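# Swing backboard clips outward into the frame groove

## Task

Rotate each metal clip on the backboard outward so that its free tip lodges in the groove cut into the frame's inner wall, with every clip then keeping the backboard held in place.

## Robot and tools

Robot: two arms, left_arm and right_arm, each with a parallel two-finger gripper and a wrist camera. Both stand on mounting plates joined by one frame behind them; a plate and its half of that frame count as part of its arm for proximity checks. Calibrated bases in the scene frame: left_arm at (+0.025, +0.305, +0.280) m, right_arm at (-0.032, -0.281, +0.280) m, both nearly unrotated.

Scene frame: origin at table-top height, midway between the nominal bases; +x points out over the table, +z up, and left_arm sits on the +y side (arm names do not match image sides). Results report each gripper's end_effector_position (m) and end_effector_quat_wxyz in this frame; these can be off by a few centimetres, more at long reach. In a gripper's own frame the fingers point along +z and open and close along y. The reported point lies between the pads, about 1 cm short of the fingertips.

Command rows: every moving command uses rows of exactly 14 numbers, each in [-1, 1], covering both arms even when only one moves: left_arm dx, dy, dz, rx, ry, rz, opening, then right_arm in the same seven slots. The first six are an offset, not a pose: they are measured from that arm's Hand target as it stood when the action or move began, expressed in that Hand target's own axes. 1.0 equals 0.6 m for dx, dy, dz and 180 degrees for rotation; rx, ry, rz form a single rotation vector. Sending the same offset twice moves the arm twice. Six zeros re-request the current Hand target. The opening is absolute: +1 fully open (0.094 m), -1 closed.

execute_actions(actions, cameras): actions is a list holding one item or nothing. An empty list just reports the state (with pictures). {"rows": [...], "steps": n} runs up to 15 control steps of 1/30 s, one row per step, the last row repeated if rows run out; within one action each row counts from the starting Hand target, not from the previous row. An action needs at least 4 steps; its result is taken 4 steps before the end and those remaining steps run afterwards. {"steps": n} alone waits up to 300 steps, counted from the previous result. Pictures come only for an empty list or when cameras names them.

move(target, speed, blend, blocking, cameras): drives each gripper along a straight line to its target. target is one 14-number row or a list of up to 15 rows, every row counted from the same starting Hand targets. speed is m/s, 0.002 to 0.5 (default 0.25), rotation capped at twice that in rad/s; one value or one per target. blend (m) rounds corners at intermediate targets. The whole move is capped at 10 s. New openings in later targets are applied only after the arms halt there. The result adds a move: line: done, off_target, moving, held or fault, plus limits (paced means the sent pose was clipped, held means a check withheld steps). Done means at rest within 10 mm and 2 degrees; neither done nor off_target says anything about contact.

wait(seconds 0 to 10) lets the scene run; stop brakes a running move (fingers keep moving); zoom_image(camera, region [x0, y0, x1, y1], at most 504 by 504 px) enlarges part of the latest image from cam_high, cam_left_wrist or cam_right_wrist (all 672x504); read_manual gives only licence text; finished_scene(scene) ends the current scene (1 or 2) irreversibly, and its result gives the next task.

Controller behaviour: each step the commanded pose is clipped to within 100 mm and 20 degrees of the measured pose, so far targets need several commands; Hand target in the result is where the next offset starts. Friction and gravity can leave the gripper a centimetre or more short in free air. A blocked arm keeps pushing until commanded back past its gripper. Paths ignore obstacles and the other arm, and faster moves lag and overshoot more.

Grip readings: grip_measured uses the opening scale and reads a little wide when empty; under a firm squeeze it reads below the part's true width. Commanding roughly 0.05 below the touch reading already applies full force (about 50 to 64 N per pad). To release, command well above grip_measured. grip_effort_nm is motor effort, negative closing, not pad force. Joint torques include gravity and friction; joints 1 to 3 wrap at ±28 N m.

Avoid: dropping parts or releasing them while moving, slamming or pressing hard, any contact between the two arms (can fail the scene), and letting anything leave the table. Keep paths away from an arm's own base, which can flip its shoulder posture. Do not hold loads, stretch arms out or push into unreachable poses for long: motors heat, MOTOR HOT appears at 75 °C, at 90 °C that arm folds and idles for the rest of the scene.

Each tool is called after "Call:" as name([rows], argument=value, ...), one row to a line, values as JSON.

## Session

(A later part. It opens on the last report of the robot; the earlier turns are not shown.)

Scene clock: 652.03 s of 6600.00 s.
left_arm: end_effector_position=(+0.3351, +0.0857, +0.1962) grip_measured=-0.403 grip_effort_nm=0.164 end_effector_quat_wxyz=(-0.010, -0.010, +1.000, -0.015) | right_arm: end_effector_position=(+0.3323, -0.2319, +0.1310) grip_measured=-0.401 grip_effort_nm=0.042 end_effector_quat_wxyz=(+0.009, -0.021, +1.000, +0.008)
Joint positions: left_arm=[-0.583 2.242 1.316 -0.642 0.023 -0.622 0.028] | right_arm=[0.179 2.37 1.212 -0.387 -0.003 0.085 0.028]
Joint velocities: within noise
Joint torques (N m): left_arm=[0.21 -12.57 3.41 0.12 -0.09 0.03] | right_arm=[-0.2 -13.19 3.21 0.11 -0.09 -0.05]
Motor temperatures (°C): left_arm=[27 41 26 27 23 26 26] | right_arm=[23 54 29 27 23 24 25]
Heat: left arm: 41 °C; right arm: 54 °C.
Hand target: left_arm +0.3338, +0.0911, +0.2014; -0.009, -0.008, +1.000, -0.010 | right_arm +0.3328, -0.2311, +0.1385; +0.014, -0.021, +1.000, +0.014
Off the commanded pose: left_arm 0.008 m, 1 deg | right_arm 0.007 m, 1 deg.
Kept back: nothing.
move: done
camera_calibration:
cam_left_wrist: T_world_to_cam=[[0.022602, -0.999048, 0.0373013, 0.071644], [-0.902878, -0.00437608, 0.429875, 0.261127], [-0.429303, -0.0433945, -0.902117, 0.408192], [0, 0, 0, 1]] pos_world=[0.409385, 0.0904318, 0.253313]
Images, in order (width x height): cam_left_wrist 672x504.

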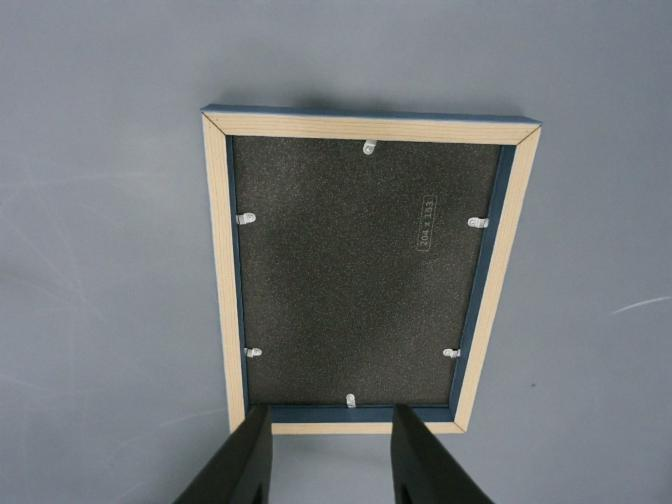

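Call:
move(target=[0.14, 0.22, -0.05, 0, 0, 0, -0.4, 0, 0, 0, 0, 0, 0, -0.4], speed=0.2, cameras=["cam_high"])

Call:
finished_scene(scene=2)

Scene clock: 653.60 s of 6600.00 s.
left_arm: end_effector_position=(+0.2454, +0.2221, +0.2277) grip_measured=-0.403 grip_effort_nm=0.168 end_effector_quat_wxyz=(-0.021, -0.012, +1.000, -0.007) | right_arm: end_effector_position=(+0.3323, -0.2319, +0.1310) grip_measured=-0.401 grip_effort_nm=0.046 end_effector_quat_wxyz=(+0.009, -0.021, +1.000, +0.008)
Joint positions: left_arm=[-0.328 1.752 0.713 -0.562 0.015 -0.372 0.028] | right_arm=[0.179 2.37 1.212 -0.387 -0.003 0.085 0.028]
Joint velocities: within noise
Joint torques (N m): left_arm=[0.14 -7.82 3.04 0.31 -0.03 0.06] | right_arm=[-0.08 -13.12 3.1 0.13 -0.08 -0.04]
Motor temperatures (°C): left_arm=[27 41 26 27 23 26 26] | right_arm=[23 54 29 27 23 24 25]
Heat: left arm: 41 °C; right arm: 54 °C.
Hand target: left_arm +0.2483, +0.2226, +0.2302; -0.009, -0.008, +1.000, -0.010 | right_arm +0.3328, -0.2311, +0.1385; +0.014, -0.021, +1.000, +0.014
Off the commanded pose: left_arm 0.004 m, 2 deg | right_arm 0.007 m, 1 deg.
Kept back: nothing.
move: done
Images, in order (width x height): cam_high 672x504.

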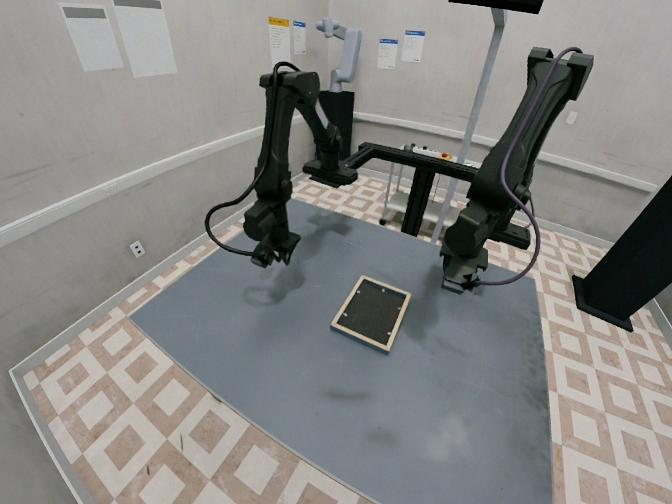

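The scene is finished: the task was done.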